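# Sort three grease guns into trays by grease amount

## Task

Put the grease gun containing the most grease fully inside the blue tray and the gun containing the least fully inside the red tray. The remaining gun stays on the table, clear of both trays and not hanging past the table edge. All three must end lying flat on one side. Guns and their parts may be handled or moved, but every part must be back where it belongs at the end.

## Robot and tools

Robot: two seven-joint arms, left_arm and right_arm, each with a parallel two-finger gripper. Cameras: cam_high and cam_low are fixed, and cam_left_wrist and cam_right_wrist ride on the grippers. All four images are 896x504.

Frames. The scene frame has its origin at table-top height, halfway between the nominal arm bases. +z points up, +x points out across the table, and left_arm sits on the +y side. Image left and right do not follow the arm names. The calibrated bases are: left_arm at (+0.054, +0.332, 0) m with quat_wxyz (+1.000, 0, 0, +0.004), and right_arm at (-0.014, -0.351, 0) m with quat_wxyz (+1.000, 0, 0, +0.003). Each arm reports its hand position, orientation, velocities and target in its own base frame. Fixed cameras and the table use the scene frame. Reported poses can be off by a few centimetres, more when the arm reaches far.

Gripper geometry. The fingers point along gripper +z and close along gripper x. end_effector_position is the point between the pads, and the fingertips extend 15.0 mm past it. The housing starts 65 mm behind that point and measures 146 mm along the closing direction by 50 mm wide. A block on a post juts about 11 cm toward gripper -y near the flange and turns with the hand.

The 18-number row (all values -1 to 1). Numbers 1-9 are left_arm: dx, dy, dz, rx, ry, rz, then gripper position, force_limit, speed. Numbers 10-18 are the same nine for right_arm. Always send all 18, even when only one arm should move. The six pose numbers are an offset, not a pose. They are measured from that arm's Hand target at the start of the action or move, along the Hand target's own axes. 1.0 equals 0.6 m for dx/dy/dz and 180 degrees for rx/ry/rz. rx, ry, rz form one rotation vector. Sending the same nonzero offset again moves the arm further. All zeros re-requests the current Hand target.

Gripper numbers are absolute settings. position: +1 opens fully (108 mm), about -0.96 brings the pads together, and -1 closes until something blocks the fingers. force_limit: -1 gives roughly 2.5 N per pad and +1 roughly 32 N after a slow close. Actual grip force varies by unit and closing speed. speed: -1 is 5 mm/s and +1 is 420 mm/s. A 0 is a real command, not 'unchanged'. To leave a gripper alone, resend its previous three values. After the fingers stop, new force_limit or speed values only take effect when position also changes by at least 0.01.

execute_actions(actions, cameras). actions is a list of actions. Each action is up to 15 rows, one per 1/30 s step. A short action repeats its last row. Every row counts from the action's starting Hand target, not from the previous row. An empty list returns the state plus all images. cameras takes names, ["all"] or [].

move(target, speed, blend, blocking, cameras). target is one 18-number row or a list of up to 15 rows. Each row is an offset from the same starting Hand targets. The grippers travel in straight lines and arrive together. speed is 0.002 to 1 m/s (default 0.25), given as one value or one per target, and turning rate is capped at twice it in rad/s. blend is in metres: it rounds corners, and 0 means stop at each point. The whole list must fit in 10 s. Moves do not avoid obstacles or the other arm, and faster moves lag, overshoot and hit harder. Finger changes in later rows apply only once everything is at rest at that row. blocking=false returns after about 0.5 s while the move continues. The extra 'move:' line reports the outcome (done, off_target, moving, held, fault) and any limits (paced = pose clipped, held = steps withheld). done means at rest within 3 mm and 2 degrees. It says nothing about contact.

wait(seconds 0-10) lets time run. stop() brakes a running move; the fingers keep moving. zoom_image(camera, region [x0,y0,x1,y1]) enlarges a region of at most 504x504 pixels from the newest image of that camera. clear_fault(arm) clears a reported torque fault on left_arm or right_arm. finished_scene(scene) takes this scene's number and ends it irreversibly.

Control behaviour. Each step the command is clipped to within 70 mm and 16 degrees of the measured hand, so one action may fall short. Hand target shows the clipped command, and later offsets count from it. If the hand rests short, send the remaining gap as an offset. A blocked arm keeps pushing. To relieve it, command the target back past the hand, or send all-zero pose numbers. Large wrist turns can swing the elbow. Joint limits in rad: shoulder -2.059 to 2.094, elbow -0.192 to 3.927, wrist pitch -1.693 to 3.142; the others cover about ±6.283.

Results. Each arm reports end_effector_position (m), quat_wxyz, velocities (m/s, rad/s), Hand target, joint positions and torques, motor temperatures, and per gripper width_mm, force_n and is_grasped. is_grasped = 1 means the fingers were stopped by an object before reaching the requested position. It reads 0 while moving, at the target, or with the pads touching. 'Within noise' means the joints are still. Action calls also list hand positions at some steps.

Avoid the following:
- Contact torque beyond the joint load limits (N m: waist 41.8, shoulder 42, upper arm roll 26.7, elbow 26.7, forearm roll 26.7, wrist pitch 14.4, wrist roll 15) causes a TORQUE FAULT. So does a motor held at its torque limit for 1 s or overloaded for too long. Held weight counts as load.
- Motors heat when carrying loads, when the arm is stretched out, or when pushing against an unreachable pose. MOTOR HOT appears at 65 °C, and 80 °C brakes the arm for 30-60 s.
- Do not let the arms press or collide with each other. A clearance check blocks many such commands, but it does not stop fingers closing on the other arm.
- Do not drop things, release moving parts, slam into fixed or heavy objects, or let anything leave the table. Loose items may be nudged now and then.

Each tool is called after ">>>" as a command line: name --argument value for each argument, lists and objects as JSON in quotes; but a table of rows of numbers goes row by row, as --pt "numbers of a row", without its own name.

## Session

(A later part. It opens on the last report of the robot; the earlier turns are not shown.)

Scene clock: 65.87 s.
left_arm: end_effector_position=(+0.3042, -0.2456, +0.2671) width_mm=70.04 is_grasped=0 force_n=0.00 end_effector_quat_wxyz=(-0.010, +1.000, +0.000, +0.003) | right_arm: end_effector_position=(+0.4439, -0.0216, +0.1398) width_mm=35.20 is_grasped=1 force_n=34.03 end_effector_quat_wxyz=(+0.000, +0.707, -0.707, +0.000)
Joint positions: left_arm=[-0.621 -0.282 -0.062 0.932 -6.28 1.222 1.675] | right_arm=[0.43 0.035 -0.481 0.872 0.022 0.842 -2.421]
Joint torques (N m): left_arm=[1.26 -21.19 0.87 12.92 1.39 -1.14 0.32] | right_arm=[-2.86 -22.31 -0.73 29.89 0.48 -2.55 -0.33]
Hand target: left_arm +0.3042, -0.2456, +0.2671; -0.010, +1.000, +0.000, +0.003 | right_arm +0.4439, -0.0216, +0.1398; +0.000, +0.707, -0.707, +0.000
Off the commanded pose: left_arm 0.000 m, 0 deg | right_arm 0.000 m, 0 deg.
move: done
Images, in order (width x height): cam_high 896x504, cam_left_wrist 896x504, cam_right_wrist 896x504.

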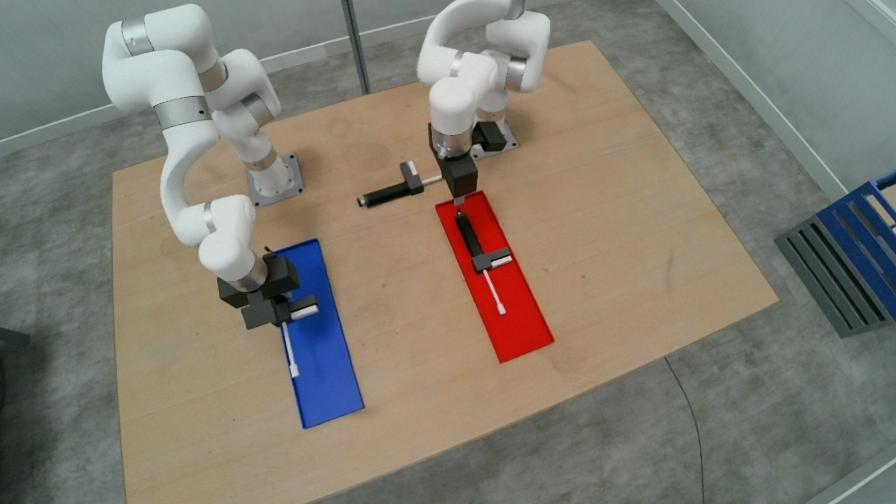

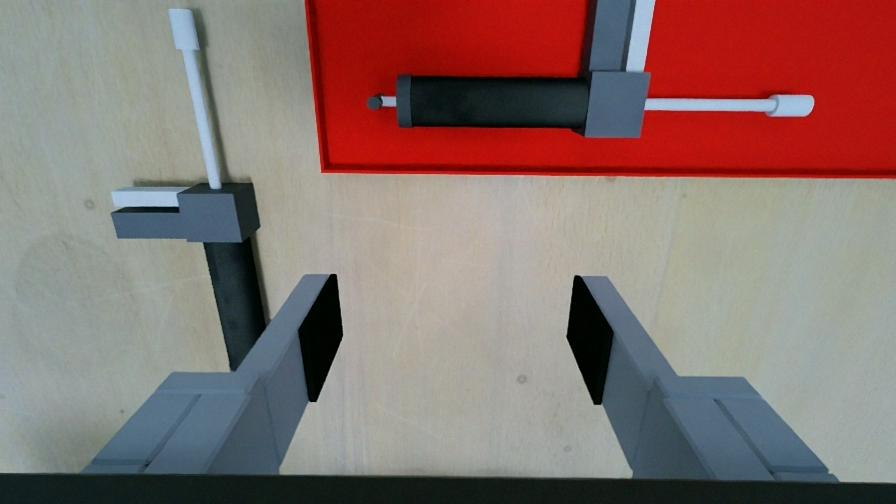

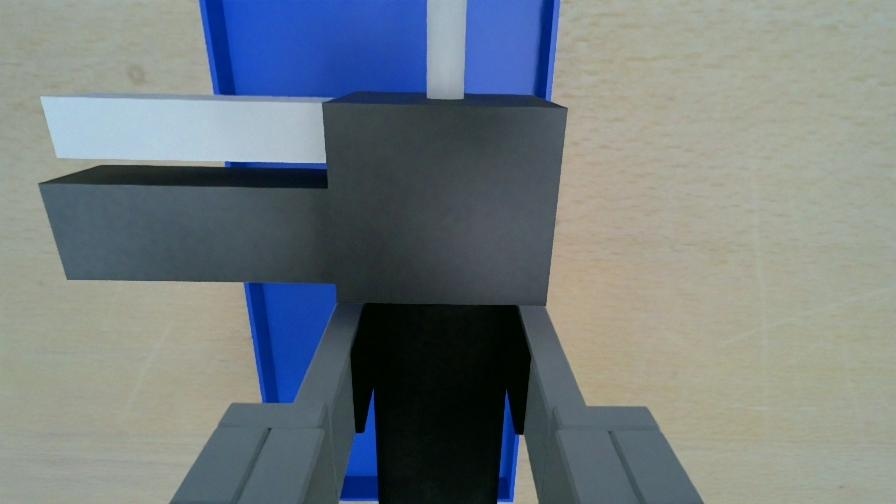

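>>> move --pt "0 0 0 0 0 0 0.31 0.5 0.3 -0.01 0 0.187 0 0 0 -1 0.2 -0.4" --pt "0 0 0 0 0 0 0.31 0.5 0.3 -0.01 0 0.187 0 0 0 -0.15 0.2 -0.4" --pt "0 0 0 0 0 0 0.31 0.5 0.3 -0.01 0 -0.12 0 0 0 -0.15 0.2 -0.4" --speed '[0.2,0.25,0.3]' --cameras '["cam_right_wrist","cam_high"]'

Scene clock: 69.27 s.
left_arm: end_effector_position=(+0.3042, -0.2456, +0.2671) width_mm=70.04 is_grasped=0 force_n=0.00 end_effector_quat_wxyz=(-0.010, +1.000, +0.000, +0.003) | right_arm: end_effector_position=(+0.4439, -0.0156, +0.2118) width_mm=44.74 is_grasped=0 force_n=0.00 end_effector_quat_wxyz=(+0.000, +0.707, -0.707, +0.000)
Joint positions: left_arm=[-0.621 -0.282 -0.062 0.932 -6.28 1.222 1.675] | right_arm=[0.451 -0.076 -0.476 0.983 -0.04 1.052 -2.36]
Joint torques (N m): left_arm=[1.16 -21.06 0.75 13.29 1.31 -1.28 0.34] | right_arm=[1.55 -20.34 1.72 27.72 -0.44 -2.14 0.41]
Hand target: left_arm +0.3042, -0.2456, +0.2671; -0.010, +1.000, +0.000, +0.003 | right_arm +0.4439, -0.0156, +0.2118; +0.000, +0.707, -0.707, +0.000
Off the commanded pose: left_arm 0.000 m, 0 deg | right_arm 0.000 m, 0 deg.
move: done
Images, in order (width x height): cam_high 896x504, cam_right_wrist 896x504.

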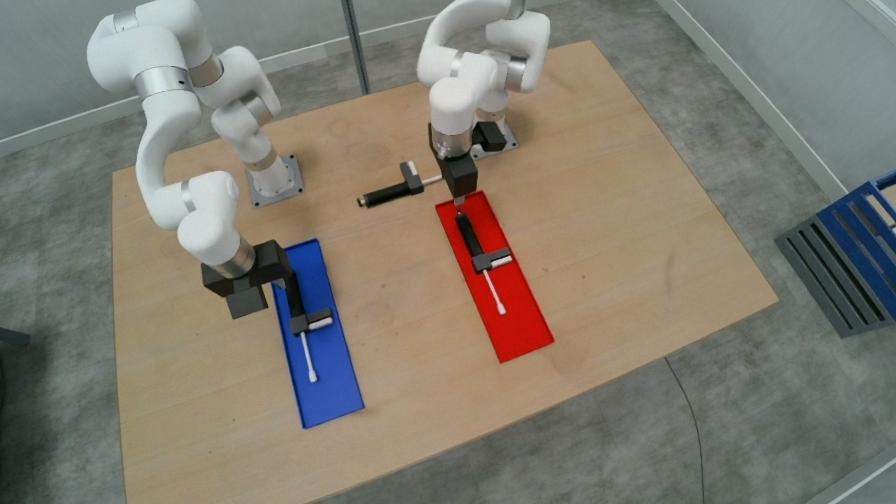

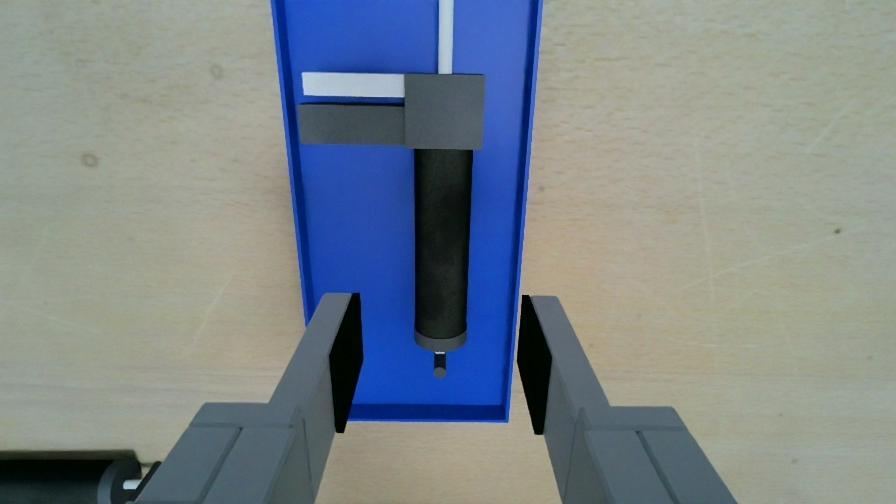

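>>> finished_scene --scene 3

The scene is finished: the task was done.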